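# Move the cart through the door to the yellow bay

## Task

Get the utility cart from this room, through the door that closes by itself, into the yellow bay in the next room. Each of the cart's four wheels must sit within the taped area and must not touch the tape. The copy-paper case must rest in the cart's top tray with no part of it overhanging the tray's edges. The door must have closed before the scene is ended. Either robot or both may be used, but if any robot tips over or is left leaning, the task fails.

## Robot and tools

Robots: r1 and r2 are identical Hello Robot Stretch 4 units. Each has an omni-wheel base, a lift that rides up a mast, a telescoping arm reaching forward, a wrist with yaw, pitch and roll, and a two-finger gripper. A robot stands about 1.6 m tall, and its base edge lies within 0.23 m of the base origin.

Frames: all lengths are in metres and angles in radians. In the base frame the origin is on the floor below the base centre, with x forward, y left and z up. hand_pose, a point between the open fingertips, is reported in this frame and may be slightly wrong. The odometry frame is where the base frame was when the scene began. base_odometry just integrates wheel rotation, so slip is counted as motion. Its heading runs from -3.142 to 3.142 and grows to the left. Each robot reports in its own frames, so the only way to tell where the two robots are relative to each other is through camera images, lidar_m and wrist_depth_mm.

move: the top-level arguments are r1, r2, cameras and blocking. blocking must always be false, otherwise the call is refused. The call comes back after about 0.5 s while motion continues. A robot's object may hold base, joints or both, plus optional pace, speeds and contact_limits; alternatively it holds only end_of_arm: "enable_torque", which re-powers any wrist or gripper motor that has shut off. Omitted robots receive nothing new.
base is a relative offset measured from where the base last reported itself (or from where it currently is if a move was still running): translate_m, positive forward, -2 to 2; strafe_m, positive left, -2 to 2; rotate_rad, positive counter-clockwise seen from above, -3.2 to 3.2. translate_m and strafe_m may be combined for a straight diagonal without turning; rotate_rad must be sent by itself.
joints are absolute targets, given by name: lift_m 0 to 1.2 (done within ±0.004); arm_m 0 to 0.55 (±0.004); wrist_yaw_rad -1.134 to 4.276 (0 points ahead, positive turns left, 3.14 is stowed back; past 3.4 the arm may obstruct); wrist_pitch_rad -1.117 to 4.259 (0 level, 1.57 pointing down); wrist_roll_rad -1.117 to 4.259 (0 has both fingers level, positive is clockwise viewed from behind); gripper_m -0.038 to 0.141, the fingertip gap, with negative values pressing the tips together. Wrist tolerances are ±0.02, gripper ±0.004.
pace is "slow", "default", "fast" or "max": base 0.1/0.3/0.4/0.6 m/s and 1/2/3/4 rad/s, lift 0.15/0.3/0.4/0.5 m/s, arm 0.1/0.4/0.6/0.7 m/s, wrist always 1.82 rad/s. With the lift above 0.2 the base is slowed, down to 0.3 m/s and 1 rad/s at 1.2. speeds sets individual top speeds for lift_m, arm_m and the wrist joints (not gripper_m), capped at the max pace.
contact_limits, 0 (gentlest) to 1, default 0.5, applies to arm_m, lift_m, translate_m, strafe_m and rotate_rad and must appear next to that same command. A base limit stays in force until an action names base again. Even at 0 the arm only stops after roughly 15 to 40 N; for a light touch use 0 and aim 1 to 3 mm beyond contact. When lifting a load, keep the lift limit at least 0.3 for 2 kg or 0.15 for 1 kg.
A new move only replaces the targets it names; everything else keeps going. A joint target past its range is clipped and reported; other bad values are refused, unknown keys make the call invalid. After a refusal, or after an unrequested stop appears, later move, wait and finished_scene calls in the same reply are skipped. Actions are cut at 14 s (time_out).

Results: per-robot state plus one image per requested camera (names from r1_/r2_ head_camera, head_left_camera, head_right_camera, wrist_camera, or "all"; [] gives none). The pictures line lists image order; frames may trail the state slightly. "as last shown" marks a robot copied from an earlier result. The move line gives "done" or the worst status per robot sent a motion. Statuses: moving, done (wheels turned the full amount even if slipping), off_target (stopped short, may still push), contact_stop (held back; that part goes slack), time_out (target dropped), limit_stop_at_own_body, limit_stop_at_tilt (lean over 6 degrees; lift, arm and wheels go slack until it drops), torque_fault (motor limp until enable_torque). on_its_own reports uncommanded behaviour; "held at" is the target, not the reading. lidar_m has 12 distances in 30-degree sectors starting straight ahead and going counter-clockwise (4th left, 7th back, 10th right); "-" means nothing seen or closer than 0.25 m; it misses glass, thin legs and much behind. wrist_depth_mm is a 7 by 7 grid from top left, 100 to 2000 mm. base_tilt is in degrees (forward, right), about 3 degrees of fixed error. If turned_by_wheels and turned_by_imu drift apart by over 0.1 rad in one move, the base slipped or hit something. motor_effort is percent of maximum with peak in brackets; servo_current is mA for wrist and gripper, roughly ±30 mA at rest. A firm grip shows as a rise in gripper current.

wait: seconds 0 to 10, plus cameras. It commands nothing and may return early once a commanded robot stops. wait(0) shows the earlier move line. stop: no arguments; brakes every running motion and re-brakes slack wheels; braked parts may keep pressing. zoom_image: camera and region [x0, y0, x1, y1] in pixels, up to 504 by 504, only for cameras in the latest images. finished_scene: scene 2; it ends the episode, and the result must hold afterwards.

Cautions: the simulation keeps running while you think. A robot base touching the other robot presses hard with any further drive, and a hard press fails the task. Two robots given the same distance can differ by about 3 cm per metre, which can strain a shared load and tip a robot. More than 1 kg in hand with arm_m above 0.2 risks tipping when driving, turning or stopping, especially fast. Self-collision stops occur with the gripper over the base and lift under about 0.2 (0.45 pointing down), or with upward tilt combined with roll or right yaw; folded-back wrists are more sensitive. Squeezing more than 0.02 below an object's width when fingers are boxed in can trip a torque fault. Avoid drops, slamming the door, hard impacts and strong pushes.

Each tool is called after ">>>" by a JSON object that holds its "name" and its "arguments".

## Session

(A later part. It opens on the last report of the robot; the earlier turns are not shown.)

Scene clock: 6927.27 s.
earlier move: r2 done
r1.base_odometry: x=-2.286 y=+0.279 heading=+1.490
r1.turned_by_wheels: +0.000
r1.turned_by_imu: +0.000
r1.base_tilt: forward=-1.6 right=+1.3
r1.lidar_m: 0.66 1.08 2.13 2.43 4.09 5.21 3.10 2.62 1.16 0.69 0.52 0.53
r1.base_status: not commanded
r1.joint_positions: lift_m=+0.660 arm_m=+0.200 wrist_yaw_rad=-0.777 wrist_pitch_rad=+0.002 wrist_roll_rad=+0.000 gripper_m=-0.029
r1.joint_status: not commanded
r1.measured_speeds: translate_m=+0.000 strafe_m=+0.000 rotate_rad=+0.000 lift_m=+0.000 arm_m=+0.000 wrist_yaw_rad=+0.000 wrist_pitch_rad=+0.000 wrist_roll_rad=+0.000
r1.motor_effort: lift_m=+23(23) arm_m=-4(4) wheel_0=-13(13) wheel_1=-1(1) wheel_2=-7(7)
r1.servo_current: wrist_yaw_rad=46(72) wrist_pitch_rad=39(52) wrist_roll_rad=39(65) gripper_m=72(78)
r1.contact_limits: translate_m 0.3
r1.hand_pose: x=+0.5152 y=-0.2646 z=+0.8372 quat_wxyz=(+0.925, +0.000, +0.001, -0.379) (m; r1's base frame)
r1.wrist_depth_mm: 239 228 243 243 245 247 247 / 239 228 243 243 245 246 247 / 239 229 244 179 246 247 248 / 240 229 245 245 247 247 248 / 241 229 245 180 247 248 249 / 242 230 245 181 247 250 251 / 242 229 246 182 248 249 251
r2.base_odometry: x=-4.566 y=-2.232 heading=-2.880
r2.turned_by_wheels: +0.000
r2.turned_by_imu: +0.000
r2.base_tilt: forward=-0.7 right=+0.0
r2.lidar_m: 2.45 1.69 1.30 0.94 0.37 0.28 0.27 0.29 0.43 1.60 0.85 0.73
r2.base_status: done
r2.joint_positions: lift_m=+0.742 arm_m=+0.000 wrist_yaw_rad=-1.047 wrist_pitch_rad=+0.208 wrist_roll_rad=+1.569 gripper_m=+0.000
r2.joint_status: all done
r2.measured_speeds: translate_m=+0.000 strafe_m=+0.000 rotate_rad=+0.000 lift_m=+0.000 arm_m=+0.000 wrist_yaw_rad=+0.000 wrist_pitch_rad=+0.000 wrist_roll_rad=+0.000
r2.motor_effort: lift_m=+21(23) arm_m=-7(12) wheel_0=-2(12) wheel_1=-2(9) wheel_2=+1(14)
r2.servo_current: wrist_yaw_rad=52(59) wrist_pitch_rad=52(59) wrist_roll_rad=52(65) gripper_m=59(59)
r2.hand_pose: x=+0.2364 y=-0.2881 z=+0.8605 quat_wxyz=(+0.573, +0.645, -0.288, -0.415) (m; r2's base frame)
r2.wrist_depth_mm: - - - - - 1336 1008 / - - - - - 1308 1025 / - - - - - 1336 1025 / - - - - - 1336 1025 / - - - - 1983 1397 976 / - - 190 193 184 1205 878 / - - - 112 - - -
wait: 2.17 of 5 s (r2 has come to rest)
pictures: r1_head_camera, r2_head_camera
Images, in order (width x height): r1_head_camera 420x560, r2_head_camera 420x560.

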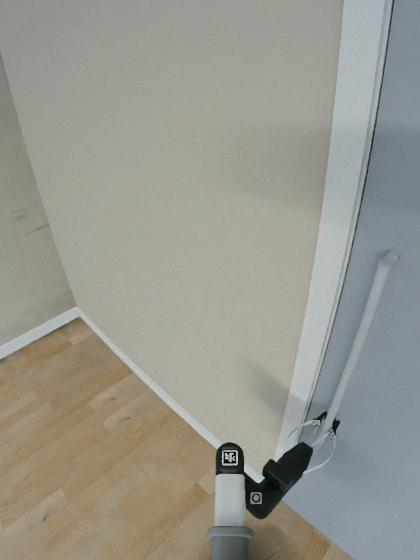

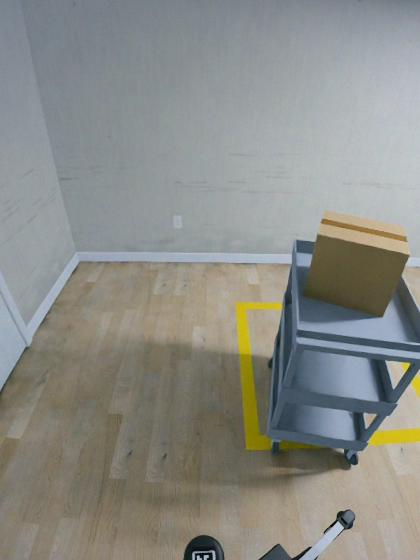

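>>> {"name": "move", "arguments": {"blocking": false, "cameras": [], "r1": {"joints": {"gripper_m": 0.06}}, "r2": {"joints": {"wrist_yaw_rad": 0.0}}}}

>>> {"name": "wait", "arguments": {"seconds": 3, "cameras": []}}

>>> {"name": "wait", "arguments": {"seconds": 2, "cameras": ["r1_head_camera", "r2_head_camera"]}}

>>> {"name": "zoom_image", "arguments": {"camera": "r2_head_camera", "region": [120, 220, 420, 520]}}

Scene clock: 6939.17 s.
move: r1 moving; r2 moving
r1.base_odometry: x=-2.286 y=+0.279 heading=+1.491
r1.turned_by_wheels: +0.000
r1.turned_by_imu: +0.000
r1.base_tilt: forward=-1.6 right=+1.3
r1.lidar_m: 0.61 1.11 2.12 2.43 4.09 5.20 3.06 2.61 1.21 0.67 0.55 0.52
r1.base_status: not commanded
r1.joint_positions: lift_m=+0.660 arm_m=+0.200 wrist_yaw_rad=-0.777 wrist_pitch_rad=+0.002 wrist_roll_rad=+0.000 gripper_m=-0.004
r1.joint_status: gripper_m moving
r1.measured_speeds: translate_m=+0.000 strafe_m=+0.001 rotate_rad=+0.005 lift_m=+0.000 arm_m=+0.000 wrist_yaw_rad=+0.000 wrist_pitch_rad=+0.000 wrist_roll_rad=+0.000
r1.motor_effort: lift_m=+23(23) arm_m=-4(4) wheel_0=-11(13) wheel_1=-1(1) wheel_2=-6(6)
r1.servo_current: wrist_yaw_rad=72(72) wrist_pitch_rad=39(52) wrist_roll_rad=52(59) gripper_m=39(78)
r1.contact_limits: translate_m 0.3
r1.hand_pose: x=+0.5152 y=-0.2646 z=+0.8372 quat_wxyz=(+0.925, +0.000, +0.001, -0.379) (m; r1's base frame)
r1.wrist_depth_mm: 239 229 246 246 249 253 254 / 240 231 247 247 251 253 254 / 241 230 247 183 251 253 255 / 242 231 248 183 252 253 256 / 242 232 248 249 252 255 256 / 243 233 249 184 252 255 257 / 243 232 249 184 253 256 258
r2.base_odometry: x=-4.566 y=-2.232 heading=-2.880
r2.turned_by_wheels: +0.000
r2.turned_by_imu: +0.000
r2.base_tilt: forward=-0.7 right=+0.1
r2.lidar_m: 2.47 1.68 1.30 0.96 0.37 0.29 0.27 0.30 0.45 1.58 0.87 0.73
r2.base_status: not commanded
r2.joint_positions: lift_m=+0.742 arm_m=+0.000 wrist_yaw_rad=-0.488 wrist_pitch_rad=+0.208 wrist_roll_rad=+1.569 gripper_m=+0.000
r2.joint_status: wrist_yaw_rad moving
r2.measured_speeds: translate_m=+0.000 strafe_m=+0.000 rotate_rad=+0.000 lift_m=+0.000 arm_m=+0.000 wrist_yaw_rad=+1.737 wrist_pitch_rad=+0.000 wrist_roll_rad=+0.000
r2.motor_effort: lift_m=+21(21) arm_m=-7(7) wheel_0=-3(3) wheel_1=-2(3) wheel_2=+1(1)
r2.servo_current: wrist_yaw_rad=104(182) wrist_pitch_rad=52(59) wrist_roll_rad=39(52) gripper_m=52(59)
r2.hand_pose: x=+0.3794 y=-0.2096 z=+0.8605 quat_wxyz=(+0.665, +0.700, -0.099, -0.241) (m; r2's base frame)
r2.wrist_depth_mm: - - - - - 1366 1008 / - - - - 1863 1397 931 / - - - - 768 1098 854 / - - 866 - - - 798 / - - 866 - - - 768 / - - 189 194 184 1308 1025 / - - - 112 - 1281 1008
pictures: none
No camera images: "cameras" was empty.

Scene clock: 6939.90 s.
earlier move: r1 moving; r2 done
r1.base_odometry: x=-2.286 y=+0.279 heading=+1.491
r1.turned_by_wheels: +0.001
r1.turned_by_imu: +0.001
r1.base_tilt: forward=-1.6 right=+1.3
r1.lidar_m: 0.66 1.10 2.12 2.45 4.08 5.21 3.12 2.60 1.18 0.66 0.55 0.50
r1.base_status: not commanded
r1.joint_positions: lift_m=+0.660 arm_m=+0.200 wrist_yaw_rad=-0.777 wrist_pitch_rad=+0.002 wrist_roll_rad=+0.000 gripper_m=+0.058
r1.joint_status: gripper_m moving
r1.measured_speeds: translate_m=+0.000 strafe_m=+0.000 rotate_rad=+0.000 lift_m=+0.000 arm_m=+0.000 wrist_yaw_rad=+0.000 wrist_pitch_rad=+0.000 wrist_roll_rad=+0.000
r1.motor_effort: lift_m=+23(23) arm_m=-4(4) wheel_0=-3(13) wheel_1=-1(1) wheel_2=-4(6)
r1.servo_current: wrist_yaw_rad=59(72) wrist_pitch_rad=46(52) wrist_roll_rad=59(72) gripper_m=39(85)
r1.contact_limits: translate_m 0.3
r1.hand_pose: x=+0.5152 y=-0.2646 z=+0.8372 quat_wxyz=(+0.925, +0.000, +0.001, -0.379) (m; r1's base frame)
r1.wrist_depth_mm: 242 231 247 248 252 253 255 / 242 231 248 248 251 254 255 / 243 232 249 249 252 255 256 / 243 232 249 185 253 255 256 / 244 234 249 250 253 256 257 / 245 234 198 186 200 256 258 / 245 234 250 156 255 257 258
r2.base_odometry: x=-4.566 y=-2.232 heading=-2.880
r2.turned_by_wheels: +0.000
r2.turned_by_imu: +0.000
r2.base_tilt: forward=-0.7 right=+0.1
r2.lidar_m: 2.43 1.69 1.28 0.97 0.38 0.28 0.28 0.27 0.45 1.58 0.87 0.75
r2.base_status: not commanded
r2.joint_positions: lift_m=+0.742 arm_m=+0.000 wrist_yaw_rad=-0.003 wrist_pitch_rad=+0.208 wrist_roll_rad=+1.569 gripper_m=+0.000
r2.joint_status: all done
r2.measured_speeds: translate_m=+0.000 strafe_m=+0.000 rotate_rad=+0.000 lift_m=+0.000 arm_m=+0.000 wrist_yaw_rad=+0.000 wrist_pitch_rad=+0.000 wrist_roll_rad=+0.000
r2.motor_effort: lift_m=+21(21) arm_m=-7(7) wheel_0=-3(3) wheel_1=-2(3) wheel_2=+1(1)
r2.servo_current: wrist_yaw_rad=52(182) wrist_pitch_rad=52(59) wrist_roll_rad=52(59) gripper_m=46(59)
r2.hand_pose: x=+0.4531 y=-0.0882 z=+0.8605 quat_wxyz=(+0.704, +0.703, +0.072, -0.074) (m; r2's base frame)
r2.wrist_depth_mm: - - 732 517 - - - / - - - - 1863 1160 1008 / - - - - - 1336 1008 / - - - - - 1336 1025 / - - - - - 1366 1025 / - - 190 194 184 1366 1025 / - - - 112 - 1255 1008
wait: 0.73 of 3 s (r2 has come to rest)
pictures: none
No camera images: "cameras" was empty.

Scene clock: 6940.27 s.
earlier move: r1 done
r1.base_odometry: x=-2.286 y=+0.279 heading=+1.491
r1.turned_by_wheels: +0.000
r1.turned_by_imu: +0.000
r1.base_tilt: forward=-1.6 right=+1.3
r1.lidar_m: 0.65 1.09 2.13 2.43 4.13 5.19 3.07 2.61 1.20 0.68 0.54 0.50
r1.base_status: not commanded
r1.joint_positions: lift_m=+0.660 arm_m=+0.200 wrist_yaw_rad=-0.777 wrist_pitch_rad=+0.002 wrist_roll_rad=+0.000 gripper_m=+0.060
r1.joint_status: all done
r1.measured_speeds: translate_m=+0.000 strafe_m=+0.000 rotate_rad=+0.000 lift_m=+0.000 arm_m=+0.000 wrist_yaw_rad=+0.000 wrist_pitch_rad=+0.000 wrist_roll_rad=+0.000
r1.motor_effort: lift_m=+23(23) arm_m=-4(4) wheel_0=-4(13) wheel_1=-1(1) wheel_2=-3(6)
r1.servo_current: wrist_yaw_rad=59(72) wrist_pitch_rad=46(52) wrist_roll_rad=52(72) gripper_m=39(85)
r1.contact_limits: translate_m 0.3
r1.hand_pose: x=+0.5152 y=-0.2646 z=+0.8372 quat_wxyz=(+0.925, +0.000, +0.001, -0.379) (m; r1's base frame)
r1.wrist_depth_mm: 241 231 247 248 251 254 255 / 242 232 248 248 251 254 256 / 242 232 249 249 253 255 256 / 243 233 248 185 253 254 257 / 244 234 249 250 255 257 258 / 245 235 200 251 193 256 257 / 245 234 251 155 255 258 258
r2.base_odometry: x=-4.566 y=-2.232 heading=-2.880
r2.turned_by_wheels: +0.000
r2.turned_by_imu: +0.000
r2.base_tilt: forward=-0.7 right=+0.1
r2.lidar_m: 2.47 1.64 1.28 0.93 0.36 0.28 0.27 0.28 0.43 1.54 0.83 0.73
r2.base_status: not commanded
r2.joint_positions: lift_m=+0.742 arm_m=+0.000 wrist_yaw_rad=-0.003 wrist_pitch_rad=+0.208 wrist_roll_rad=+1.569 gripper_m=+0.000
r2.joint_status: all done
r2.measured_speeds: translate_m=+0.000 strafe_m=+0.000 rotate_rad=+0.000 lift_m=+0.000 arm_m=+0.000 wrist_yaw_rad=+0.000 wrist_pitch_rad=+0.000 wrist_roll_rad=+0.000
r2.motor_effort: lift_m=+21(21) arm_m=-7(7) wheel_0=-2(3) wheel_1=-2(3) wheel_2=+1(1)
r2.servo_current: wrist_yaw_rad=39(182) wrist_pitch_rad=46(59) wrist_roll_rad=46(59) gripper_m=59(59)
r2.hand_pose: x=+0.4531 y=-0.0882 z=+0.8605 quat_wxyz=(+0.704, +0.703, +0.072, -0.074) (m; r2's base frame)
r2.wrist_depth_mm: - - 732 521 - - - / - - - - 1808 1138 1025 / - - - - - 1336 1008 / - - - - - 1366 1025 / - - - - - 1336 1025 / - - 190 194 184 1336 1042 / - - - 112 - 1281 1025
wait: 0.37 of 2 s (r1 has come to rest)
pictures: r1_head_camera, r2_head_camera
Images, in order (width x height): r1_head_camera 420x560, r2_head_camera 420x560.

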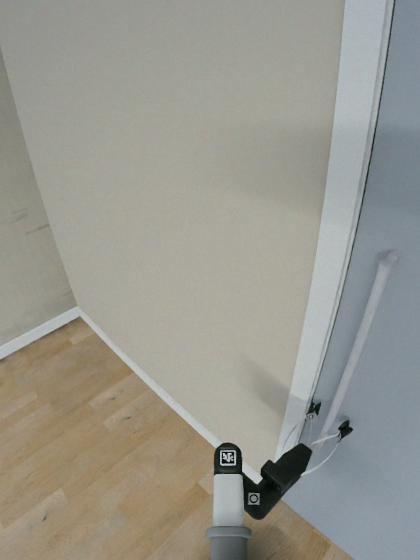

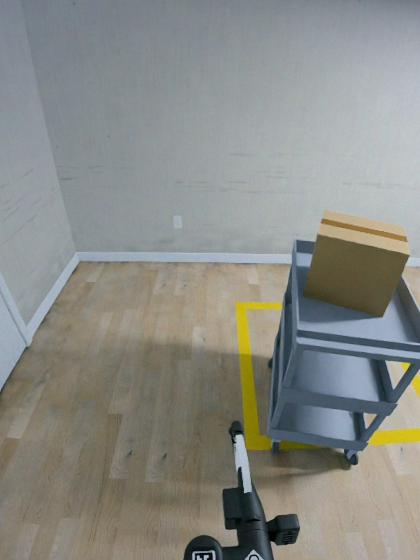

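Scaled by 1.680 from the camera's 420x560 image, which has a finer 1200x1600 frame.

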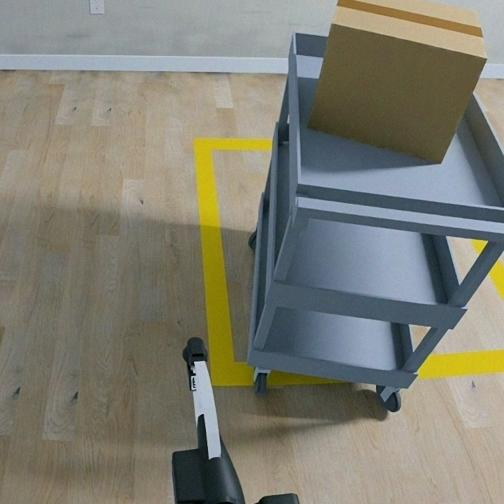

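>>> {"name": "move", "arguments": {"blocking": false, "cameras": [], "r2": {"base": {"translate_m": 0.08, "strafe_m": -0.41}}}}

>>> {"name": "wait", "arguments": {"seconds": 4, "cameras": ["r2_head_camera"]}}

>>> {"name": "zoom_image", "arguments": {"camera": "r2_head_camera", "region": [120, 220, 420, 520]}}

Scene clock: 6973.83 s.
move: r2 moving
r1.base_odometry: x=-2.286 y=+0.279 heading=+1.491
r1.turned_by_wheels: +0.000
r1.turned_by_imu: +0.000
r1.base_tilt: forward=-1.6 right=+1.3
r1.lidar_m: 0.63 1.13 2.09 2.43 4.08 5.21 3.10 2.60 1.22 0.63 0.55 0.51
r1.base_status: not commanded
r1.joint_positions: lift_m=+0.660 arm_m=+0.200 wrist_yaw_rad=-0.777 wrist_pitch_rad=+0.002 wrist_roll_rad=+0.000 gripper_m=+0.060
r1.joint_status: not commanded
r1.measured_speeds: translate_m=+0.000 strafe_m=+0.000 rotate_rad=+0.000 lift_m=+0.000 arm_m=+0.000 wrist_yaw_rad=+0.000 wrist_pitch_rad=+0.000 wrist_roll_rad=+0.000
r1.motor_effort: lift_m=+23(23) arm_m=-4(4) wheel_0=-3(3) wheel_1=-1(1) wheel_2=-4(4)
r1.servo_current: wrist_yaw_rad=46(65) wrist_pitch_rad=39(46) wrist_roll_rad=46(52) gripper_m=39(46)
r1.contact_limits: translate_m 0.3
r1.hand_pose: x=+0.5152 y=-0.2646 z=+0.8372 quat_wxyz=(+0.925, +0.000, +0.001, -0.379) (m; r1's base frame)
r1.wrist_depth_mm: 241 231 247 247 251 254 256 / 242 232 247 249 252 254 255 / 243 233 249 249 252 255 256 / 243 234 249 185 253 255 257 / 244 234 250 250 253 256 258 / 244 234 201 251 193 256 259 / 246 234 250 155 255 257 259
r2.base_odometry: x=-4.581 y=-2.202 heading=-2.880
r2.turned_by_wheels: -0.001
r2.turned_by_imu: +0.000
r2.base_tilt: forward=-0.7 right=+0.1
r2.lidar_m: 2.46 1.71 1.32 1.01 0.41 0.30 0.28 0.30 0.48 1.55 0.83 0.72
r2.base_status: translate_m moving; strafe_m moving
r2.joint_positions: lift_m=+0.742 arm_m=+0.000 wrist_yaw_rad=-0.003 wrist_pitch_rad=+0.208 wrist_roll_rad=+1.569 gripper_m=+0.000
r2.joint_status: not commanded
r2.measured_speeds: translate_m=+0.024 strafe_m=-0.126 rotate_rad=-0.003 lift_m=+0.000 arm_m=+0.000 wrist_yaw_rad=+0.000 wrist_pitch_rad=+0.000 wrist_roll_rad=+0.000
r2.motor_effort: lift_m=+21(21) arm_m=-7(8) wheel_0=+14(14) wheel_1=-11(11) wheel_2=-6(10)
r2.servo_current: wrist_yaw_rad=52(52) wrist_pitch_rad=52(59) wrist_roll_rad=46(59) gripper_m=52(59)
r2.hand_pose: x=+0.4531 y=-0.0882 z=+0.8605 quat_wxyz=(+0.704, +0.703, +0.072, -0.074) (m; r2's base frame)
r2.wrist_depth_mm: - - 707 512 - 580 - / - - - - 798 603 - / - - - - - 1430 1008 / - - - - - 1336 1025 / - - - - - 1366 1025 / - - 190 194 185 1336 1008 / - - - 112 - 1308 1025
pictures: none
No camera images: "cameras" was empty.

Scene clock: 6976.13 s.
earlier move: r2 done
r1.base_odometry: x=-2.286 y=+0.279 heading=+1.491
r1.turned_by_wheels: +0.000
r1.turned_by_imu: +0.000
r1.base_tilt: forward=-1.6 right=+1.3
r1.lidar_m: 0.65 1.08 2.11 2.45 4.12 5.20 3.06 2.61 1.23 0.67 0.53 0.49
r1.base_status: not commanded
r1.joint_positions: lift_m=+0.660 arm_m=+0.200 wrist_yaw_rad=-0.777 wrist_pitch_rad=+0.002 wrist_roll_rad=+0.000 gripper_m=+0.060
r1.joint_status: not commanded
r1.measured_speeds: translate_m=+0.000 strafe_m=+0.000 rotate_rad=+0.000 lift_m=+0.000 arm_m=+0.000 wrist_yaw_rad=+0.000 wrist_pitch_rad=+0.000 wrist_roll_rad=+0.000
r1.motor_effort: lift_m=+23(23) arm_m=-4(4) wheel_0=-3(4) wheel_1=-1(1) wheel_2=-4(4)
r1.servo_current: wrist_yaw_rad=46(65) wrist_pitch_rad=39(46) wrist_roll_rad=59(59) gripper_m=46(46)
r1.contact_limits: translate_m 0.3
r1.hand_pose: x=+0.5152 y=-0.2646 z=+0.8372 quat_wxyz=(+0.925, +0.000, +0.001, -0.379) (m; r1's base frame)
r1.wrist_depth_mm: 241 231 247 248 251 253 255 / 242 232 248 248 251 253 256 / 243 233 248 249 252 254 256 / 244 233 249 185 253 255 257 / 244 234 249 251 254 256 257 / 245 234 201 251 194 256 258 / 246 234 251 155 255 257 258
r2.base_odometry: x=-4.749 y=-1.856 heading=-2.880
r2.turned_by_wheels: +0.000
r2.turned_by_imu: +0.000
r2.base_tilt: forward=-0.7 right=+0.1
r2.lidar_m: 0.55 2.25 1.69 1.26 0.52 0.39 0.37 0.42 0.73 2.13 3.20 0.53
r2.base_status: done
r2.joint_positions: lift_m=+0.742 arm_m=+0.000 wrist_yaw_rad=-0.003 wrist_pitch_rad=+0.208 wrist_roll_rad=+1.569 gripper_m=+0.000
r2.joint_status: not commanded
r2.measured_speeds: translate_m=+0.000 strafe_m=+0.000 rotate_rad=+0.000 lift_m=+0.000 arm_m=+0.000 wrist_yaw_rad=+0.000 wrist_pitch_rad=+0.000 wrist_roll_rad=+0.000
r2.motor_effort: lift_m=+21(21) arm_m=-7(8) wheel_0=+1(15) wheel_1=-2(11) wheel_2=-6(10)
r2.servo_current: wrist_yaw_rad=26(65) wrist_pitch_rad=52(59) wrist_roll_rad=46(65) gripper_m=59(59)
r2.hand_pose: x=+0.4531 y=-0.0882 z=+0.8605 quat_wxyz=(+0.704, +0.703, +0.072, -0.074) (m; r2's base frame)
r2.wrist_depth_mm: - - - 357 878 - - / - 549 597 375 - - 436 / - 554 580 384 - - 455 / - 603 627 402 - - - / - - 676 349 - - - / - - 191 193 184 525 549 / - - - 112 - 1229 1008
wait: 2.30 of 4 s (r2 has come to rest)
pictures: r2_head_camera
Images, in order (width x height): r2_head_camera 420x560.

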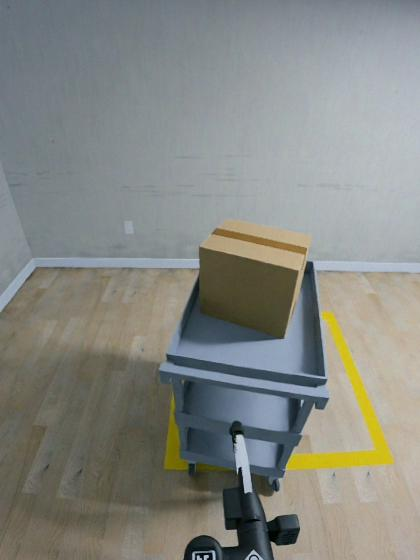

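Scaled by 1.680 from the camera's 420x560 image, which has a finer 1200x1600 frame.

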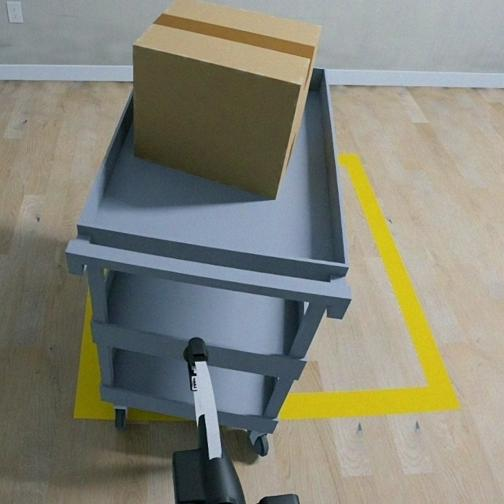

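>>> {"name": "move", "arguments": {"blocking": false, "cameras": [], "r2": {"base": {"translate_m": 0.30}, "pace": "slow", "contact_limits": {"translate_m": 0.6}}}}

>>> {"name": "wait", "arguments": {"seconds": 6, "cameras": ["r2_head_camera"]}}

>>> {"name": "zoom_image", "arguments": {"camera": "r2_head_camera", "region": [120, 220, 420, 520]}}

Scene clock: 7001.83 s.
move: r2 moving
r1.base_odometry: x=-2.286 y=+0.279 heading=+1.491
r1.turned_by_wheels: +0.000
r1.turned_by_imu: +0.000
r1.base_tilt: forward=-1.6 right=+1.2
r1.lidar_m: 0.64 1.09 2.12 2.42 4.13 5.22 3.13 2.62 1.18 0.66 0.55 0.50
r1.base_status: not commanded
r1.joint_positions: lift_m=+0.660 arm_m=+0.200 wrist_yaw_rad=-0.777 wrist_pitch_rad=+0.002 wrist_roll_rad=+0.000 gripper_m=+0.060
r1.joint_status: not commanded
r1.measured_speeds: translate_m=+0.000 strafe_m=+0.000 rotate_rad=+0.000 lift_m=+0.000 arm_m=+0.000 wrist_yaw_rad=+0.000 wrist_pitch_rad=+0.000 wrist_roll_rad=+0.000
r1.motor_effort: lift_m=+23(23) arm_m=-4(4) wheel_0=-3(3) wheel_1=-1(1) wheel_2=-3(4)
r1.servo_current: wrist_yaw_rad=52(65) wrist_pitch_rad=39(46) wrist_roll_rad=52(65) gripper_m=46(46)
r1.contact_limits: translate_m 0.3
r1.hand_pose: x=+0.5152 y=-0.2646 z=+0.8372 quat_wxyz=(+0.925, +0.000, +0.001, -0.379) (m; r1's base frame)
r1.wrist_depth_mm: 241 231 247 248 251 253 255 / 242 231 247 249 251 253 255 / 243 232 248 249 252 254 256 / 243 233 249 185 253 256 256 / 245 233 250 251 254 256 258 / 245 234 201 252 193 256 258 / 246 234 250 155 255 257 259
r2.base_odometry: x=-4.761 y=-1.859 heading=-2.880
r2.turned_by_wheels: +0.000
r2.turned_by_imu: +0.001
r2.base_tilt: forward=-0.7 right=+0.1
r2.lidar_m: 0.54 2.24 1.68 1.32 0.52 0.37 0.38 0.41 0.73 2.16 3.16 0.53
r2.base_status: translate_m moving
r2.joint_positions: lift_m=+0.742 arm_m=+0.000 wrist_yaw_rad=-0.003 wrist_pitch_rad=+0.208 wrist_roll_rad=+1.569 gripper_m=+0.000
r2.joint_status: not commanded
r2.measured_speeds: translate_m=+0.048 strafe_m=+0.000 rotate_rad=+0.000 lift_m=+0.000 arm_m=+0.000 wrist_yaw_rad=+0.000 wrist_pitch_rad=+0.000 wrist_roll_rad=+0.000
r2.motor_effort: lift_m=+21(21) arm_m=-7(8) wheel_0=+5(9) wheel_1=+6(8) wheel_2=-9(11)
r2.servo_current: wrist_yaw_rad=46(52) wrist_pitch_rad=52(59) wrist_roll_rad=46(59) gripper_m=52(59)
r2.contact_limits: translate_m 0.6
r2.hand_pose: x=+0.4531 y=-0.0882 z=+0.8605 quat_wxyz=(+0.704, +0.703, +0.072, -0.074) (m; r2's base frame)
r2.wrist_depth_mm: - - - 345 382 - - / - 525 574 362 - - - / - 544 574 379 - - 442 / - 580 621 389 - - 462 / - 661 661 342 - - - / - - 190 193 184 591 544 / - - - 112 - 1160 1008
pictures: none
No camera images: "cameras" was empty.

Scene clock: 7005.60 s.
earlier move: r2 done
r1.base_odometry: x=-2.286 y=+0.279 heading=+1.491
r1.turned_by_wheels: +0.000
r1.turned_by_imu: +0.000
r1.base_tilt: forward=-1.5 right=+1.3
r1.lidar_m: 0.63 1.11 2.11 2.44 4.10 5.20 3.09 2.62 1.20 0.66 0.54 0.50
r1.base_status: not commanded
r1.joint_positions: lift_m=+0.660 arm_m=+0.200 wrist_yaw_rad=-0.777 wrist_pitch_rad=+0.002 wrist_roll_rad=+0.000 gripper_m=+0.060
r1.joint_status: not commanded
r1.measured_speeds: translate_m=+0.000 strafe_m=+0.000 rotate_rad=+0.000 lift_m=+0.000 arm_m=+0.000 wrist_yaw_rad=+0.000 wrist_pitch_rad=+0.000 wrist_roll_rad=+0.000
r1.motor_effort: lift_m=+23(23) arm_m=-4(4) wheel_0=-3(4) wheel_1=-1(2) wheel_2=-4(4)
r1.servo_current: wrist_yaw_rad=52(65) wrist_pitch_rad=46(52) wrist_roll_rad=46(65) gripper_m=46(46)
r1.contact_limits: translate_m 0.3
r1.hand_pose: x=+0.5152 y=-0.2646 z=+0.8372 quat_wxyz=(+0.925, +0.000, +0.001, -0.379) (m; r1's base frame)
r1.wrist_depth_mm: 240 231 247 248 251 253 255 / 242 232 248 249 252 253 255 / 243 233 248 249 252 255 256 / 243 233 248 185 253 254 256 / 244 235 249 250 254 256 258 / 245 234 201 251 193 256 258 / 246 234 251 155 255 257 258
r2.base_odometry: x=-5.039 y=-1.934 heading=-2.880
r2.turned_by_wheels: +0.000
r2.turned_by_imu: +0.007
r2.base_tilt: forward=-0.7 right=+0.0
r2.lidar_m: 0.49 2.20 1.66 1.61 0.94 0.69 0.67 0.72 1.14 3.04 2.79 0.39
r2.base_status: done
r2.joint_positions: lift_m=+0.742 arm_m=+0.000 wrist_yaw_rad=+0.003 wrist_pitch_rad=+0.208 wrist_roll_rad=+1.569 gripper_m=+0.000
r2.joint_status: not commanded
r2.measured_speeds: translate_m=+0.000 strafe_m=+0.000 rotate_rad=+0.000 lift_m=+0.000 arm_m=+0.000 wrist_yaw_rad=+0.000 wrist_pitch_rad=+0.000 wrist_roll_rad=+0.000
r2.motor_effort: lift_m=+20(21) arm_m=+4(8) wheel_0=+8(13) wheel_1=+4(10) wheel_2=-6(17)
r2.servo_current: wrist_yaw_rad=46(59) wrist_pitch_rad=59(59) wrist_roll_rad=59(65) gripper_m=46(59)
r2.contact_limits: translate_m 0.6
r2.hand_pose: x=+0.4533 y=-0.0866 z=+0.8606 quat_wxyz=(+0.704, +0.703, +0.074, -0.072) (m; r2's base frame)
r2.wrist_depth_mm: 359 370 387 156 213 - - / - 415 433 171 234 - - / - 477 500 187 260 - - / - 544 569 208 303 - - / - - - 231 1756 627 - / - - 185 194 184 544 484 / - - - 112 - 1281 1025
wait: 3.77 of 6 s (r2 has come to rest)
pictures: r2_head_camera
Images, in order (width x height): r2_head_camera 420x560.

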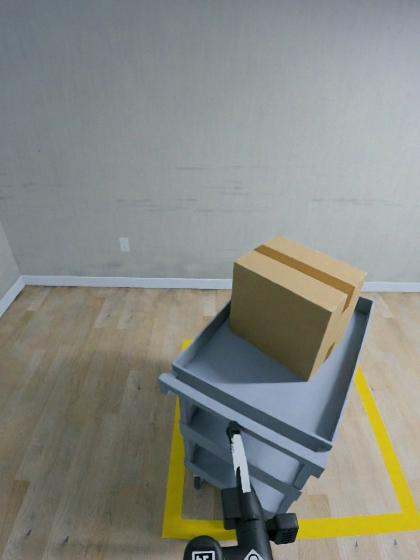

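Scaled by 1.680 from the camera's 420x560 image, which has a finer 1200x1600 frame.

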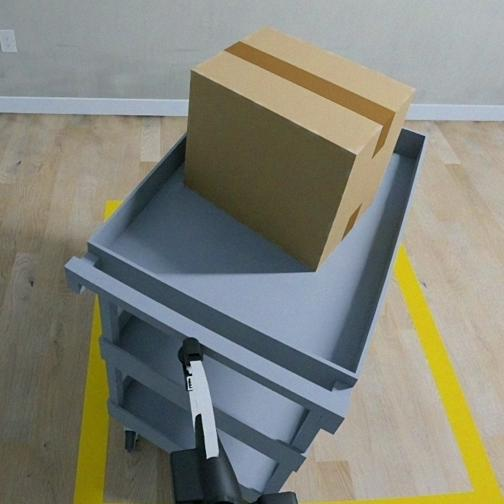

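>>> {"name": "move", "arguments": {"blocking": false, "cameras": [], "r2": {"base": {"translate_m": -0.08}}}}

>>> {"name": "wait", "arguments": {"seconds": 3, "cameras": []}}

>>> {"name": "move", "arguments": {"blocking": false, "cameras": [], "r2": {"base": {"strafe_m": -0.12}}}}

>>> {"name": "wait", "arguments": {"seconds": 3, "cameras": ["r2_head_camera"]}}

>>> {"name": "zoom_image", "arguments": {"camera": "r2_head_camera", "region": [120, 220, 420, 520]}}

Scene clock: 7027.57 s.
move: r2 moving
r1.base_odometry: x=-2.286 y=+0.279 heading=+1.491
r1.turned_by_wheels: +0.000
r1.turned_by_imu: +0.000
r1.base_tilt: forward=-1.6 right=+1.3
r1.lidar_m: 0.63 1.09 2.10 2.41 4.09 5.21 3.13 2.62 1.20 0.64 0.55 0.49
r1.base_status: not commanded
r1.joint_positions: lift_m=+0.660 arm_m=+0.200 wrist_yaw_rad=-0.777 wrist_pitch_rad=+0.002 wrist_roll_rad=+0.000 gripper_m=+0.060
r1.joint_status: not commanded
r1.measured_speeds: translate_m=+0.000 strafe_m=+0.000 rotate_rad=+0.000 lift_m=+0.000 arm_m=+0.000 wrist_yaw_rad=+0.000 wrist_pitch_rad=+0.000 wrist_roll_rad=+0.000
r1.motor_effort: lift_m=+23(23) arm_m=-4(4) wheel_0=-3(4) wheel_1=-1(1) wheel_2=-4(4)
r1.servo_current: wrist_yaw_rad=39(65) wrist_pitch_rad=52(52) wrist_roll_rad=52(65) gripper_m=39(52)
r1.contact_limits: translate_m 0.3
r1.hand_pose: x=+0.5152 y=-0.2646 z=+0.8372 quat_wxyz=(+0.925, +0.000, +0.001, -0.379) (m; r1's base frame)
r1.wrist_depth_mm: 241 231 247 248 251 253 255 / 242 232 248 249 252 254 256 / 244 233 248 248 253 254 257 / 244 233 249 185 253 255 257 / 244 234 250 251 253 256 257 / 245 234 201 251 193 256 257 / 245 234 251 155 254 258 259
r2.base_odometry: x=-5.009 y=-1.926 heading=-2.880
r2.turned_by_wheels: +0.000
r2.turned_by_imu: +0.000
r2.base_tilt: forward=-0.6 right=+0.0
r2.lidar_m: 0.51 2.19 1.65 1.63 0.87 0.65 0.63 0.70 1.12 3.05 2.84 0.43
r2.base_status: translate_m moving
r2.joint_positions: lift_m=+0.742 arm_m=+0.000 wrist_yaw_rad=+0.003 wrist_pitch_rad=+0.208 wrist_roll_rad=+1.569 gripper_m=+0.000
r2.joint_status: not commanded
r2.measured_speeds: translate_m=-0.121 strafe_m=+0.001 rotate_rad=-0.002 lift_m=+0.000 arm_m=+0.000 wrist_yaw_rad=+0.000 wrist_pitch_rad=+0.000 wrist_roll_rad=+0.000
r2.motor_effort: lift_m=+20(20) arm_m=+4(5) wheel_0=-6(9) wheel_1=-7(8) wheel_2=+12(12)
r2.servo_current: wrist_yaw_rad=52(59) wrist_pitch_rad=46(52) wrist_roll_rad=33(52) gripper_m=52(59)
r2.hand_pose: x=+0.4533 y=-0.0866 z=+0.8606 quat_wxyz=(+0.704, +0.703, +0.074, -0.072) (m; r2's base frame)
r2.wrist_depth_mm: 373 394 413 177 237 - - / - 430 452 191 255 - - / - 492 512 225 290 - - / - 569 591 236 741 - - / - - - 258 1983 634 436 / - - 177 193 185 517 539 / - - - 112 - 1281 1025
pictures: none
No camera images: "cameras" was empty.

Scene clock: 7028.50 s.
earlier move: r2 done
r1.base_odometry: x=-2.286 y=+0.279 heading=+1.491
r1.turned_by_wheels: +0.000
r1.turned_by_imu: +0.000
r1.base_tilt: forward=-1.6 right=+1.3
r1.lidar_m: 0.66 1.10 2.11 2.48 4.09 5.20 3.10 2.62 1.22 0.65 0.53 0.51
r1.base_status: not commanded
r1.joint_positions: lift_m=+0.660 arm_m=+0.200 wrist_yaw_rad=-0.777 wrist_pitch_rad=+0.002 wrist_roll_rad=+0.000 gripper_m=+0.060
r1.joint_status: not commanded
r1.measured_speeds: translate_m=+0.000 strafe_m=+0.000 rotate_rad=+0.000 lift_m=+0.000 arm_m=+0.000 wrist_yaw_rad=+0.000 wrist_pitch_rad=+0.000 wrist_roll_rad=+0.000
r1.motor_effort: lift_m=+23(23) arm_m=-4(4) wheel_0=-3(4) wheel_1=-1(2) wheel_2=-4(4)
r1.servo_current: wrist_yaw_rad=33(65) wrist_pitch_rad=39(52) wrist_roll_rad=59(65) gripper_m=46(52)
r1.contact_limits: translate_m 0.3
r1.hand_pose: x=+0.5152 y=-0.2646 z=+0.8372 quat_wxyz=(+0.925, +0.000, +0.001, -0.379) (m; r1's base frame)
r1.wrist_depth_mm: 242 231 248 248 251 253 255 / 242 232 248 249 252 254 257 / 243 232 248 250 252 254 256 / 244 233 248 185 253 255 257 / 244 234 250 250 254 256 257 / 244 234 200 251 193 256 258 / 245 234 250 155 254 257 258
r2.base_odometry: x=-4.962 y=-1.913 heading=-2.880
r2.turned_by_wheels: +0.000
r2.turned_by_imu: +0.000
r2.base_tilt: forward=-0.7 right=+0.0
r2.lidar_m: 0.51 2.22 1.67 1.62 0.81 0.62 0.60 0.63 1.04 3.04 2.91 0.45
r2.base_status: done
r2.joint_positions: lift_m=+0.742 arm_m=+0.000 wrist_yaw_rad=+0.003 wrist_pitch_rad=+0.208 wrist_roll_rad=+1.569 gripper_m=+0.000
r2.joint_status: not commanded
r2.measured_speeds: translate_m=+0.000 strafe_m=+0.000 rotate_rad=+0.000 lift_m=+0.000 arm_m=+0.000 wrist_yaw_rad=+0.000 wrist_pitch_rad=+0.000 wrist_roll_rad=+0.000
r2.motor_effort: lift_m=+20(20) arm_m=+4(5) wheel_0=-3(10) wheel_1=-4(9) wheel_2=+3(12)
r2.servo_current: wrist_yaw_rad=46(59) wrist_pitch_rad=52(52) wrist_roll_rad=46(59) gripper_m=52(59)
r2.hand_pose: x=+0.4533 y=-0.0866 z=+0.8606 quat_wxyz=(+0.704, +0.703, +0.074, -0.072) (m; r2's base frame)
r2.wrist_depth_mm: - 445 484 217 278 - - / - 466 488 236 300 - - / - 535 559 312 - - - / - 615 640 342 917 - 439 / - - - 315 - 654 492 / - - 186 193 185 564 991 / - - - 112 - 1308 1025
wait: 0.93 of 3 s (r2 has come to rest)
pictures: none
No camera images: "cameras" was empty.

Scene clock: 7029.00 s.
move: r2 moving
r1.base_odometry: x=-2.286 y=+0.279 heading=+1.491
r1.turned_by_wheels: +0.000
r1.turned_by_imu: +0.000
r1.base_tilt: forward=-1.6 right=+1.3
r1.lidar_m: 0.63 1.12 2.13 2.45 4.09 5.22 3.10 2.62 1.17 0.67 0.52 0.50
r1.base_status: not commanded
r1.joint_positions: lift_m=+0.660 arm_m=+0.200 wrist_yaw_rad=-0.777 wrist_pitch_rad=+0.002 wrist_roll_rad=+0.000 gripper_m=+0.060
r1.joint_status: not commanded
r1.measured_speeds: translate_m=+0.000 strafe_m=+0.000 rotate_rad=+0.000 lift_m=+0.000 arm_m=+0.000 wrist_yaw_rad=+0.000 wrist_pitch_rad=+0.000 wrist_roll_rad=+0.000
r1.motor_effort: lift_m=+23(23) arm_m=-4(4) wheel_0=-4(4) wheel_1=-1(1) wheel_2=-3(4)
r1.servo_current: wrist_yaw_rad=26(52) wrist_pitch_rad=39(46) wrist_roll_rad=39(65) gripper_m=46(46)
r1.contact_limits: translate_m 0.3
r1.hand_pose: x=+0.5152 y=-0.2646 z=+0.8372 quat_wxyz=(+0.925, +0.000, +0.001, -0.379) (m; r1's base frame)
r1.wrist_depth_mm: 241 231 247 248 252 253 254 / 242 232 247 249 251 254 256 / 242 233 248 249 252 254 256 / 244 233 249 185 254 255 256 / 244 234 249 251 254 255 258 / 245 234 201 251 193 256 258 / 245 235 250 155 255 257 259
r2.base_odometry: x=-4.971 y=-1.878 heading=-2.880
r2.turned_by_wheels: +0.000
r2.turned_by_imu: +0.000
r2.base_tilt: forward=-0.7 right=+0.0
r2.lidar_m: 0.53 2.27 1.71 1.64 0.84 0.62 0.59 0.72 1.06 3.01 2.87 0.45
r2.base_status: strafe_m moving
r2.joint_positions: lift_m=+0.742 arm_m=+0.000 wrist_yaw_rad=+0.003 wrist_pitch_rad=+0.208 wrist_roll_rad=+1.569 gripper_m=+0.000
r2.joint_status: not commanded
r2.measured_speeds: translate_m=+0.000 strafe_m=-0.139 rotate_rad=+0.000 lift_m=+0.000 arm_m=+0.000 wrist_yaw_rad=+0.000 wrist_pitch_rad=+0.000 wrist_roll_rad=+0.000
r2.motor_effort: lift_m=+20(20) arm_m=+4(5) wheel_0=+11(12) wheel_1=-10(11) wheel_2=+2(3)
r2.servo_current: wrist_yaw_rad=52(52) wrist_pitch_rad=46(52) wrist_roll_rad=46(59) gripper_m=59(59)
r2.hand_pose: x=+0.4533 y=-0.0866 z=+0.8606 quat_wxyz=(+0.704, +0.703, +0.074, -0.072) (m; r2's base frame)
r2.wrist_depth_mm: - 480 517 200 250 282 294 / - 445 462 218 283 - - / - 508 530 240 317 - - / - 585 627 320 854 - - / - - - 312 - 707 459 / - - 185 193 185 574 946 / - - - 112 - 1229 1025
pictures: none
No camera images: "cameras" was empty.

Scene clock: 7030.07 s.
earlier move: r2 done
r1.base_odometry: x=-2.286 y=+0.279 heading=+1.491
r1.turned_by_wheels: +0.000
r1.turned_by_imu: +0.000
r1.base_tilt: forward=-1.6 right=+1.3
r1.lidar_m: 0.63 1.09 2.11 2.43 4.11 5.23 3.09 2.61 1.23 0.65 0.54 0.51
r1.base_status: not commanded
r1.joint_positions: lift_m=+0.660 arm_m=+0.200 wrist_yaw_rad=-0.777 wrist_pitch_rad=+0.002 wrist_roll_rad=+0.000 gripper_m=+0.060
r1.joint_status: not commanded
r1.measured_speeds: translate_m=+0.000 strafe_m=+0.000 rotate_rad=+0.000 lift_m=+0.000 arm_m=+0.000 wrist_yaw_rad=+0.000 wrist_pitch_rad=+0.000 wrist_roll_rad=+0.000
r1.motor_effort: lift_m=+23(23) arm_m=-4(4) wheel_0=-3(4) wheel_1=-1(1) wheel_2=-4(4)
r1.servo_current: wrist_yaw_rad=46(59) wrist_pitch_rad=33(52) wrist_roll_rad=59(65) gripper_m=39(46)
r1.contact_limits: translate_m 0.3
r1.hand_pose: x=+0.5152 y=-0.2646 z=+0.8372 quat_wxyz=(+0.925, +0.000, +0.001, -0.379) (m; r1's base frame)
r1.wrist_depth_mm: 242 231 248 248 251 253 255 / 242 232 247 249 252 254 255 / 243 232 248 250 253 253 255 / 244 233 249 185 253 255 257 / 244 234 249 251 254 255 257 / 244 234 200 251 193 257 259 / 246 234 250 155 255 257 259
r2.base_odometry: x=-4.993 y=-1.797 heading=-2.880
r2.turned_by_wheels: +0.001
r2.turned_by_imu: +0.001
r2.base_tilt: forward=-0.7 right=+0.0
r2.lidar_m: 0.49 0.64 1.77 1.72 0.82 0.62 0.60 0.72 1.07 2.92 2.88 0.45
r2.base_status: done
r2.joint_positions: lift_m=+0.742 arm_m=+0.000 wrist_yaw_rad=+0.003 wrist_pitch_rad=+0.208 wrist_roll_rad=+1.569 gripper_m=+0.000
r2.joint_status: not commanded
r2.measured_speeds: translate_m=+0.000 strafe_m=+0.000 rotate_rad=+0.000 lift_m=+0.000 arm_m=+0.000 wrist_yaw_rad=+0.000 wrist_pitch_rad=+0.000 wrist_roll_rad=+0.000
r2.motor_effort: lift_m=+20(20) arm_m=+4(5) wheel_0=+7(12) wheel_1=+0(12) wheel_2=+0(3)
r2.servo_current: wrist_yaw_rad=39(59) wrist_pitch_rad=46(52) wrist_roll_rad=46(59) gripper_m=59(59)
r2.hand_pose: x=+0.4533 y=-0.0866 z=+0.8606 quat_wxyz=(+0.704, +0.703, +0.074, -0.072) (m; r2's base frame)
r2.wrist_depth_mm: - 564 - 455 - - 917 / - 488 521 - 281 - - / - 442 469 237 254 283 300 / - 508 535 206 211 - - / - 591 634 231 809 - - / - - 185 194 184 683 477 / - - - 112 - 564 976
wait: 1.07 of 3 s (r2 has come to rest)
pictures: r2_head_camera
Images, in order (width x height): r2_head_camera 420x560.

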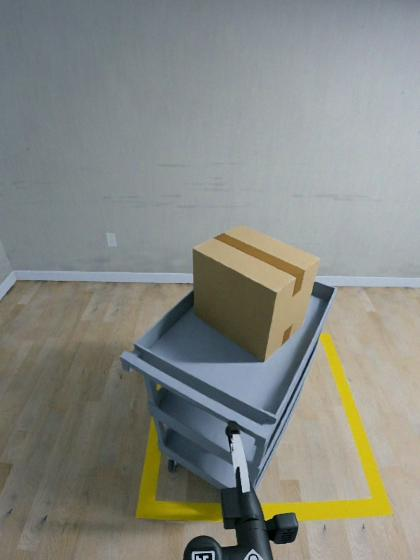

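Scaled by 1.680 from the camera's 420x560 image, which has a finer 1200x1600 frame.

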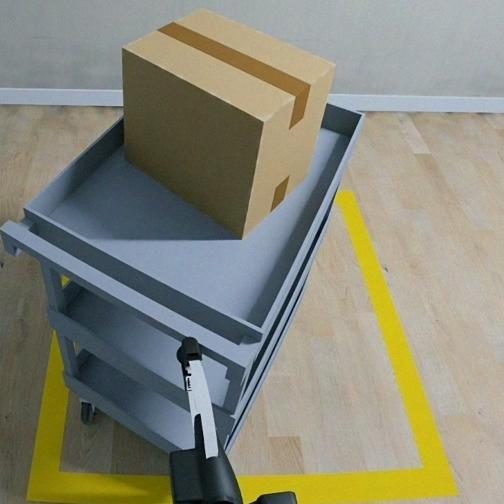

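>>> {"name": "move", "arguments": {"blocking": false, "cameras": [], "r2": {"base": {"translate_m": 0.18}, "pace": "slow", "contact_limits": {"translate_m": 0.6}}}}

>>> {"name": "wait", "arguments": {"seconds": 6, "cameras": ["r2_head_camera"]}}

>>> {"name": "zoom_image", "arguments": {"camera": "r2_head_camera", "region": [80, 220, 420, 560]}}

Scene clock: 7048.27 s.
move: r2 moving
r1.base_odometry: x=-2.286 y=+0.279 heading=+1.491
r1.turned_by_wheels: +0.000
r1.turned_by_imu: +0.000
r1.base_tilt: forward=-1.6 right=+1.3
r1.lidar_m: 0.65 1.12 2.14 2.44 4.13 5.20 3.07 2.60 1.20 0.66 0.56 0.53
r1.base_status: not commanded
r1.joint_positions: lift_m=+0.660 arm_m=+0.200 wrist_yaw_rad=-0.777 wrist_pitch_rad=+0.002 wrist_roll_rad=+0.000 gripper_m=+0.060
r1.joint_status: not commanded
r1.measured_speeds: translate_m=+0.000 strafe_m=+0.000 rotate_rad=+0.000 lift_m=+0.000 arm_m=+0.000 wrist_yaw_rad=+0.000 wrist_pitch_rad=+0.000 wrist_roll_rad=+0.000
r1.motor_effort: lift_m=+23(23) arm_m=-4(4) wheel_0=-3(4) wheel_1=-1(1) wheel_2=-3(4)
r1.servo_current: wrist_yaw_rad=39(59) wrist_pitch_rad=39(46) wrist_roll_rad=59(59) gripper_m=39(46)
r1.contact_limits: translate_m 0.3
r1.hand_pose: x=+0.5152 y=-0.2646 z=+0.8372 quat_wxyz=(+0.925, +0.000, +0.001, -0.379) (m; r1's base frame)
r1.wrist_depth_mm: 241 231 247 247 252 253 255 / 242 232 248 249 251 253 255 / 243 232 248 249 253 254 256 / 243 233 249 185 253 255 256 / 244 234 249 251 254 256 258 / 246 234 200 251 193 256 259 / 246 234 250 155 255 258 258
r2.base_odometry: x=-5.004 y=-1.801 heading=-2.879
r2.turned_by_wheels: +0.001
r2.turned_by_imu: +0.001
r2.base_tilt: forward=-0.7 right=+0.0
r2.lidar_m: 0.49 0.67 1.74 1.74 0.85 0.65 0.58 0.74 1.08 2.92 2.81 0.48
r2.base_status: translate_m moving
r2.joint_positions: lift_m=+0.742 arm_m=+0.000 wrist_yaw_rad=+0.003 wrist_pitch_rad=+0.208 wrist_roll_rad=+1.569 gripper_m=+0.000
r2.joint_status: not commanded
r2.measured_speeds: translate_m=+0.048 strafe_m=+0.000 rotate_rad=-0.001 lift_m=+0.000 arm_m=+0.000 wrist_yaw_rad=+0.000 wrist_pitch_rad=+0.000 wrist_roll_rad=+0.000
r2.motor_effort: lift_m=+20(20) arm_m=+4(5) wheel_0=+11(16) wheel_1=+8(9) wheel_2=-9(13)
r2.servo_current: wrist_yaw_rad=46(65) wrist_pitch_rad=52(52) wrist_roll_rad=46(52) gripper_m=52(59)
r2.contact_limits: translate_m 0.6
r2.hand_pose: x=+0.4533 y=-0.0866 z=+0.8606 quat_wxyz=(+0.704, +0.703, +0.074, -0.072) (m; r2's base frame)
r2.wrist_depth_mm: - 549 580 442 1921 - - / - 484 508 - 278 - - / - 449 462 235 250 281 297 / - 508 539 204 208 - - / - 603 634 229 788 - - / - - 184 196 184 676 473 / - 126 - 112 - - 946
pictures: none
No camera images: "cameras" was empty.

Scene clock: 7050.83 s.
earlier move: r2 done
r1.base_odometry: x=-2.286 y=+0.279 heading=+1.491
r1.turned_by_wheels: +0.000
r1.turned_by_imu: +0.000
r1.base_tilt: forward=-1.6 right=+1.3
r1.lidar_m: 0.63 1.13 2.10 2.43 4.10 5.18 3.09 2.62 1.21 0.66 0.54 0.52
r1.base_status: not commanded
r1.joint_positions: lift_m=+0.660 arm_m=+0.200 wrist_yaw_rad=-0.777 wrist_pitch_rad=+0.002 wrist_roll_rad=+0.000 gripper_m=+0.060
r1.joint_status: not commanded
r1.measured_speeds: translate_m=+0.000 strafe_m=+0.000 rotate_rad=+0.000 lift_m=+0.000 arm_m=+0.000 wrist_yaw_rad=+0.000 wrist_pitch_rad=+0.000 wrist_roll_rad=+0.000
r1.motor_effort: lift_m=+23(23) arm_m=-4(4) wheel_0=-2(4) wheel_1=-1(2) wheel_2=-4(4)
r1.servo_current: wrist_yaw_rad=46(72) wrist_pitch_rad=39(52) wrist_roll_rad=46(72) gripper_m=46(52)
r1.contact_limits: translate_m 0.3
r1.hand_pose: x=+0.5152 y=-0.2646 z=+0.8372 quat_wxyz=(+0.925, +0.000, +0.001, -0.379) (m; r1's base frame)
r1.wrist_depth_mm: 242 232 247 248 251 253 255 / 242 232 248 249 251 255 255 / 242 233 249 249 252 254 256 / 243 233 249 185 253 254 257 / 244 233 250 251 253 256 258 / 245 234 200 251 193 257 258 / 245 234 251 155 255 257 259
r2.base_odometry: x=-5.166 y=-1.844 heading=-2.879
r2.turned_by_wheels: +0.000
r2.turned_by_imu: +0.001
r2.base_tilt: forward=-0.7 right=+0.0
r2.lidar_m: 0.49 2.10 1.75 1.69 1.08 0.81 0.78 0.93 1.32 2.95 2.62 0.42
r2.base_status: done
r2.joint_positions: lift_m=+0.742 arm_m=+0.000 wrist_yaw_rad=+0.003 wrist_pitch_rad=+0.208 wrist_roll_rad=+1.569 gripper_m=+0.000
r2.joint_status: not commanded
r2.measured_speeds: translate_m=+0.000 strafe_m=+0.000 rotate_rad=+0.000 lift_m=+0.000 arm_m=+0.000 wrist_yaw_rad=+0.000 wrist_pitch_rad=+0.000 wrist_roll_rad=+0.000
r2.motor_effort: lift_m=+20(20) arm_m=+4(5) wheel_0=+7(16) wheel_1=+4(9) wheel_2=-4(13)
r2.servo_current: wrist_yaw_rad=39(65) wrist_pitch_rad=52(59) wrist_roll_rad=46(65) gripper_m=46(59)
r2.contact_limits: translate_m 0.6
r2.hand_pose: x=+0.4533 y=-0.0866 z=+0.8606 quat_wxyz=(+0.704, +0.703, +0.074, -0.072) (m; r2's base frame)
r2.wrist_depth_mm: - 427 455 - 289 - - / - 410 430 427 248 - - / - 488 508 220 216 260 267 / - 585 634 192 192 - - / - - - 222 1921 699 449 / - - 186 194 183 668 991 / - - - 112 - 1281 1025
wait: 2.57 of 6 s (r2 has come to rest)
pictures: r2_head_camera
Images, in order (width x height): r2_head_camera 420x560.

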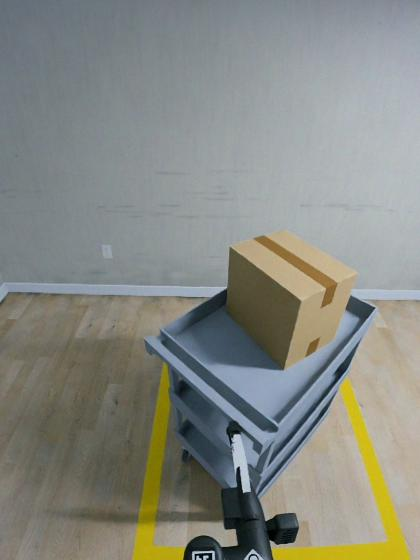

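Scaled by 1.482 from the camera's 420x560 image, which has a finer 1200x1600 frame.

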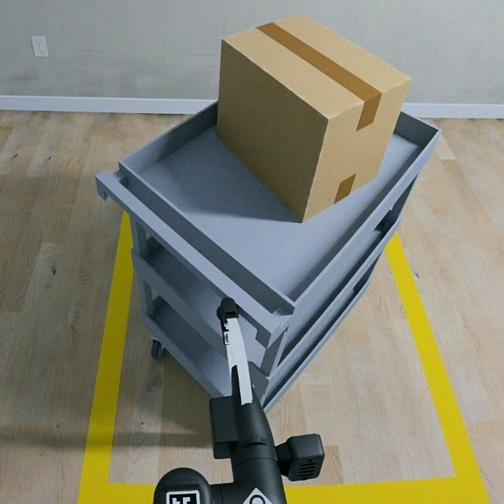

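>>> {"name": "move", "arguments": {"blocking": false, "r2": {"base": {"translate_m": -0.2}}, "cameras": []}}

>>> {"name": "wait", "arguments": {"seconds": 4, "cameras": ["r2_head_camera", "r2_head_right_camera", "r1_head_camera"]}}

>>> {"name": "zoom_image", "arguments": {"camera": "r2_head_camera", "region": [80, 220, 420, 560]}}

Scene clock: 7068.90 s.
move: r2 moving
r1.base_odometry: x=-2.286 y=+0.279 heading=+1.491
r1.turned_by_wheels: +0.000
r1.turned_by_imu: +0.000
r1.base_tilt: forward=-1.6 right=+1.3
r1.lidar_m: 0.64 1.10 2.12 2.44 4.10 5.21 3.08 2.61 1.21 0.64 0.54 0.52
r1.base_status: not commanded
r1.joint_positions: lift_m=+0.660 arm_m=+0.200 wrist_yaw_rad=-0.777 wrist_pitch_rad=+0.002 wrist_roll_rad=+0.000 gripper_m=+0.060
r1.joint_status: not commanded
r1.measured_speeds: translate_m=+0.000 strafe_m=+0.000 rotate_rad=+0.000 lift_m=+0.000 arm_m=+0.000 wrist_yaw_rad=+0.000 wrist_pitch_rad=+0.000 wrist_roll_rad=+0.000
r1.motor_effort: lift_m=+23(23) arm_m=-4(4) wheel_0=-3(4) wheel_1=-1(1) wheel_2=-3(4)
r1.servo_current: wrist_yaw_rad=46(65) wrist_pitch_rad=46(46) wrist_roll_rad=39(59) gripper_m=46(46)
r1.contact_limits: translate_m 0.3
r1.hand_pose: x=+0.5152 y=-0.2646 z=+0.8372 quat_wxyz=(+0.925, +0.000, +0.001, -0.379) (m; r1's base frame)
r1.wrist_depth_mm: 241 232 247 248 251 253 255 / 242 232 248 249 251 254 256 / 244 232 249 248 253 254 256 / 244 233 249 185 253 255 257 / 244 234 250 250 253 257 257 / 244 234 201 251 193 256 258 / 245 234 251 155 254 258 258
r2.base_odometry: x=-5.136 y=-1.836 heading=-2.879
r2.turned_by_wheels: +0.000
r2.turned_by_imu: +0.000
r2.base_tilt: forward=-0.7 right=+0.0
r2.lidar_m: 0.52 2.11 1.77 1.73 1.00 0.76 0.73 0.88 1.27 2.94 2.69 0.47
r2.base_status: translate_m moving
r2.joint_positions: lift_m=+0.742 arm_m=+0.000 wrist_yaw_rad=+0.003 wrist_pitch_rad=+0.208 wrist_roll_rad=+1.569 gripper_m=+0.000
r2.joint_status: not commanded
r2.measured_speeds: translate_m=-0.121 strafe_m=+0.000 rotate_rad=+0.002 lift_m=+0.000 arm_m=+0.000 wrist_yaw_rad=+0.000 wrist_pitch_rad=+0.000 wrist_roll_rad=+0.000
r2.motor_effort: lift_m=+20(20) arm_m=+4(5) wheel_0=-5(9) wheel_1=-8(8) wheel_2=+11(12)
r2.servo_current: wrist_yaw_rad=52(52) wrist_pitch_rad=52(59) wrist_roll_rad=39(59) gripper_m=59(65)
r2.hand_pose: x=+0.4533 y=-0.0866 z=+0.8606 quat_wxyz=(+0.704, +0.703, +0.074, -0.072) (m; r2's base frame)
r2.wrist_depth_mm: - 466 504 349 - - - / - 439 455 - 289 - - / - 500 525 247 272 294 307 / - 627 661 219 224 - - / - - - 254 1983 - 466 / - - 185 193 184 683 1025 / - - - 112 - 1308 1025
pictures: none
No camera images: "cameras" was empty.

Scene clock: 7070.47 s.
earlier move: r2 done
r1.base_odometry: x=-2.286 y=+0.279 heading=+1.491
r1.turned_by_wheels: +0.000
r1.turned_by_imu: +0.000
r1.base_tilt: forward=-1.6 right=+1.3
r1.lidar_m: 0.63 1.11 2.11 2.45 4.11 5.20 3.12 2.61 1.23 0.68 0.54 0.50
r1.base_status: not commanded
r1.joint_positions: lift_m=+0.660 arm_m=+0.200 wrist_yaw_rad=-0.777 wrist_pitch_rad=+0.002 wrist_roll_rad=+0.000 gripper_m=+0.060
r1.joint_status: not commanded
r1.measured_speeds: translate_m=+0.000 strafe_m=+0.000 rotate_rad=+0.000 lift_m=+0.000 arm_m=+0.000 wrist_yaw_rad=+0.000 wrist_pitch_rad=+0.000 wrist_roll_rad=+0.000
r1.motor_effort: lift_m=+23(23) arm_m=-4(4) wheel_0=-3(4) wheel_1=-1(2) wheel_2=-3(4)
r1.servo_current: wrist_yaw_rad=46(78) wrist_pitch_rad=39(52) wrist_roll_rad=46(59) gripper_m=39(46)
r1.contact_limits: translate_m 0.3
r1.hand_pose: x=+0.5152 y=-0.2646 z=+0.8372 quat_wxyz=(+0.925, +0.000, +0.001, -0.379) (m; r1's base frame)
r1.wrist_depth_mm: 241 231 247 248 251 253 254 / 242 231 247 249 251 253 255 / 243 233 249 249 252 255 256 / 244 233 248 184 253 255 257 / 244 234 249 251 254 256 257 / 245 234 200 251 193 257 258 / 245 234 250 155 255 257 259
r2.base_odometry: x=-4.973 y=-1.792 heading=-2.879
r2.turned_by_wheels: +0.000
r2.turned_by_imu: +0.000
r2.base_tilt: forward=-0.7 right=+0.1
r2.lidar_m: 0.60 2.31 1.75 1.74 0.81 0.60 0.58 0.72 1.05 2.92 2.91 0.64
r2.base_status: done
r2.joint_positions: lift_m=+0.742 arm_m=+0.000 wrist_yaw_rad=+0.003 wrist_pitch_rad=+0.208 wrist_roll_rad=+1.569 gripper_m=+0.000
r2.joint_status: not commanded
r2.measured_speeds: translate_m=+0.000 strafe_m=+0.000 rotate_rad=+0.000 lift_m=+0.000 arm_m=+0.000 wrist_yaw_rad=+0.000 wrist_pitch_rad=+0.000 wrist_roll_rad=+0.000
r2.motor_effort: lift_m=+20(20) arm_m=+5(5) wheel_0=-2(9) wheel_1=-3(9) wheel_2=+3(13)
r2.servo_current: wrist_yaw_rad=46(65) wrist_pitch_rad=52(59) wrist_roll_rad=52(65) gripper_m=59(65)
r2.hand_pose: x=+0.4533 y=-0.0866 z=+0.8606 quat_wxyz=(+0.704, +0.703, +0.074, -0.072) (m; r2's base frame)
r2.wrist_depth_mm: - 676 691 627 - 1025 831 / - 634 654 530 - - - / - 634 676 433 - - - / - 759 798 407 1078 559 - / - - - - 960 683 831 / - - 177 193 184 1281 991 / - - - 112 - 1281 1008
wait: 1.57 of 4 s (r2 has come to rest)
pictures: r1_head_camera, r2_head_camera, r2_head_right_camera
Images, in order (width x height): r1_head_camera 420x560, r2_head_camera 420x560, r2_head_right_camera 420x672.

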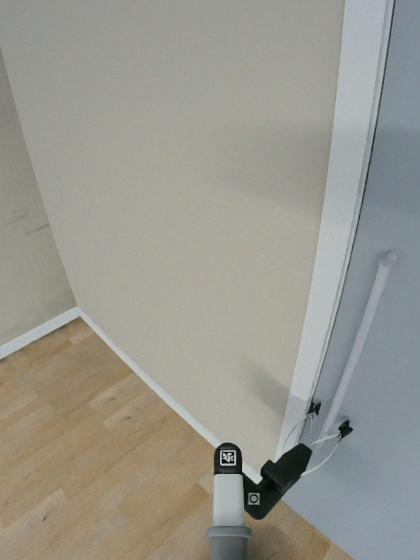

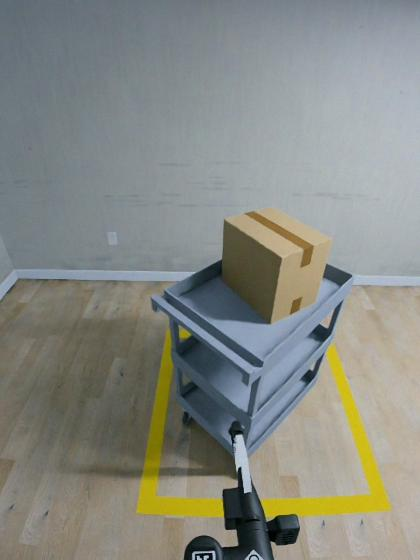

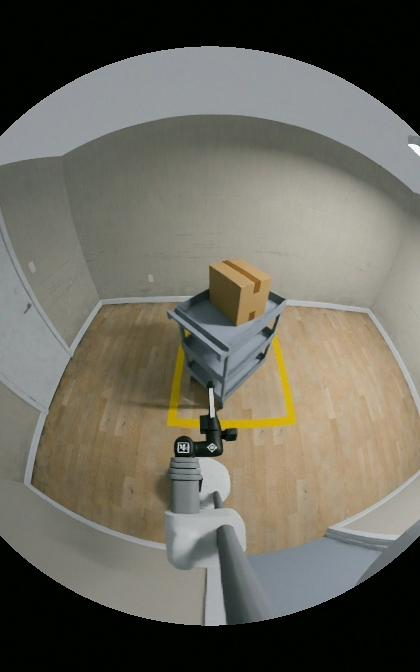

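Scaled by 1.482 from the camera's 420x560 image, which has a finer 1200x1600 frame.

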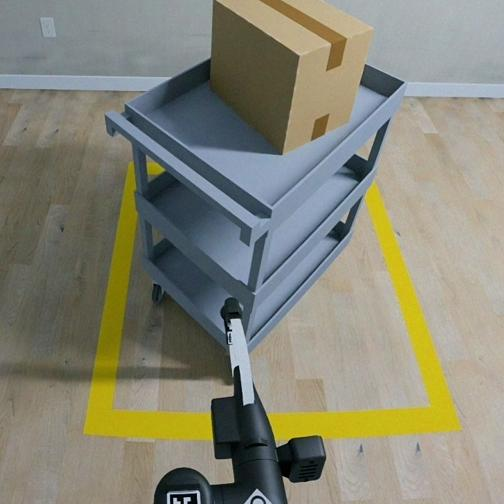

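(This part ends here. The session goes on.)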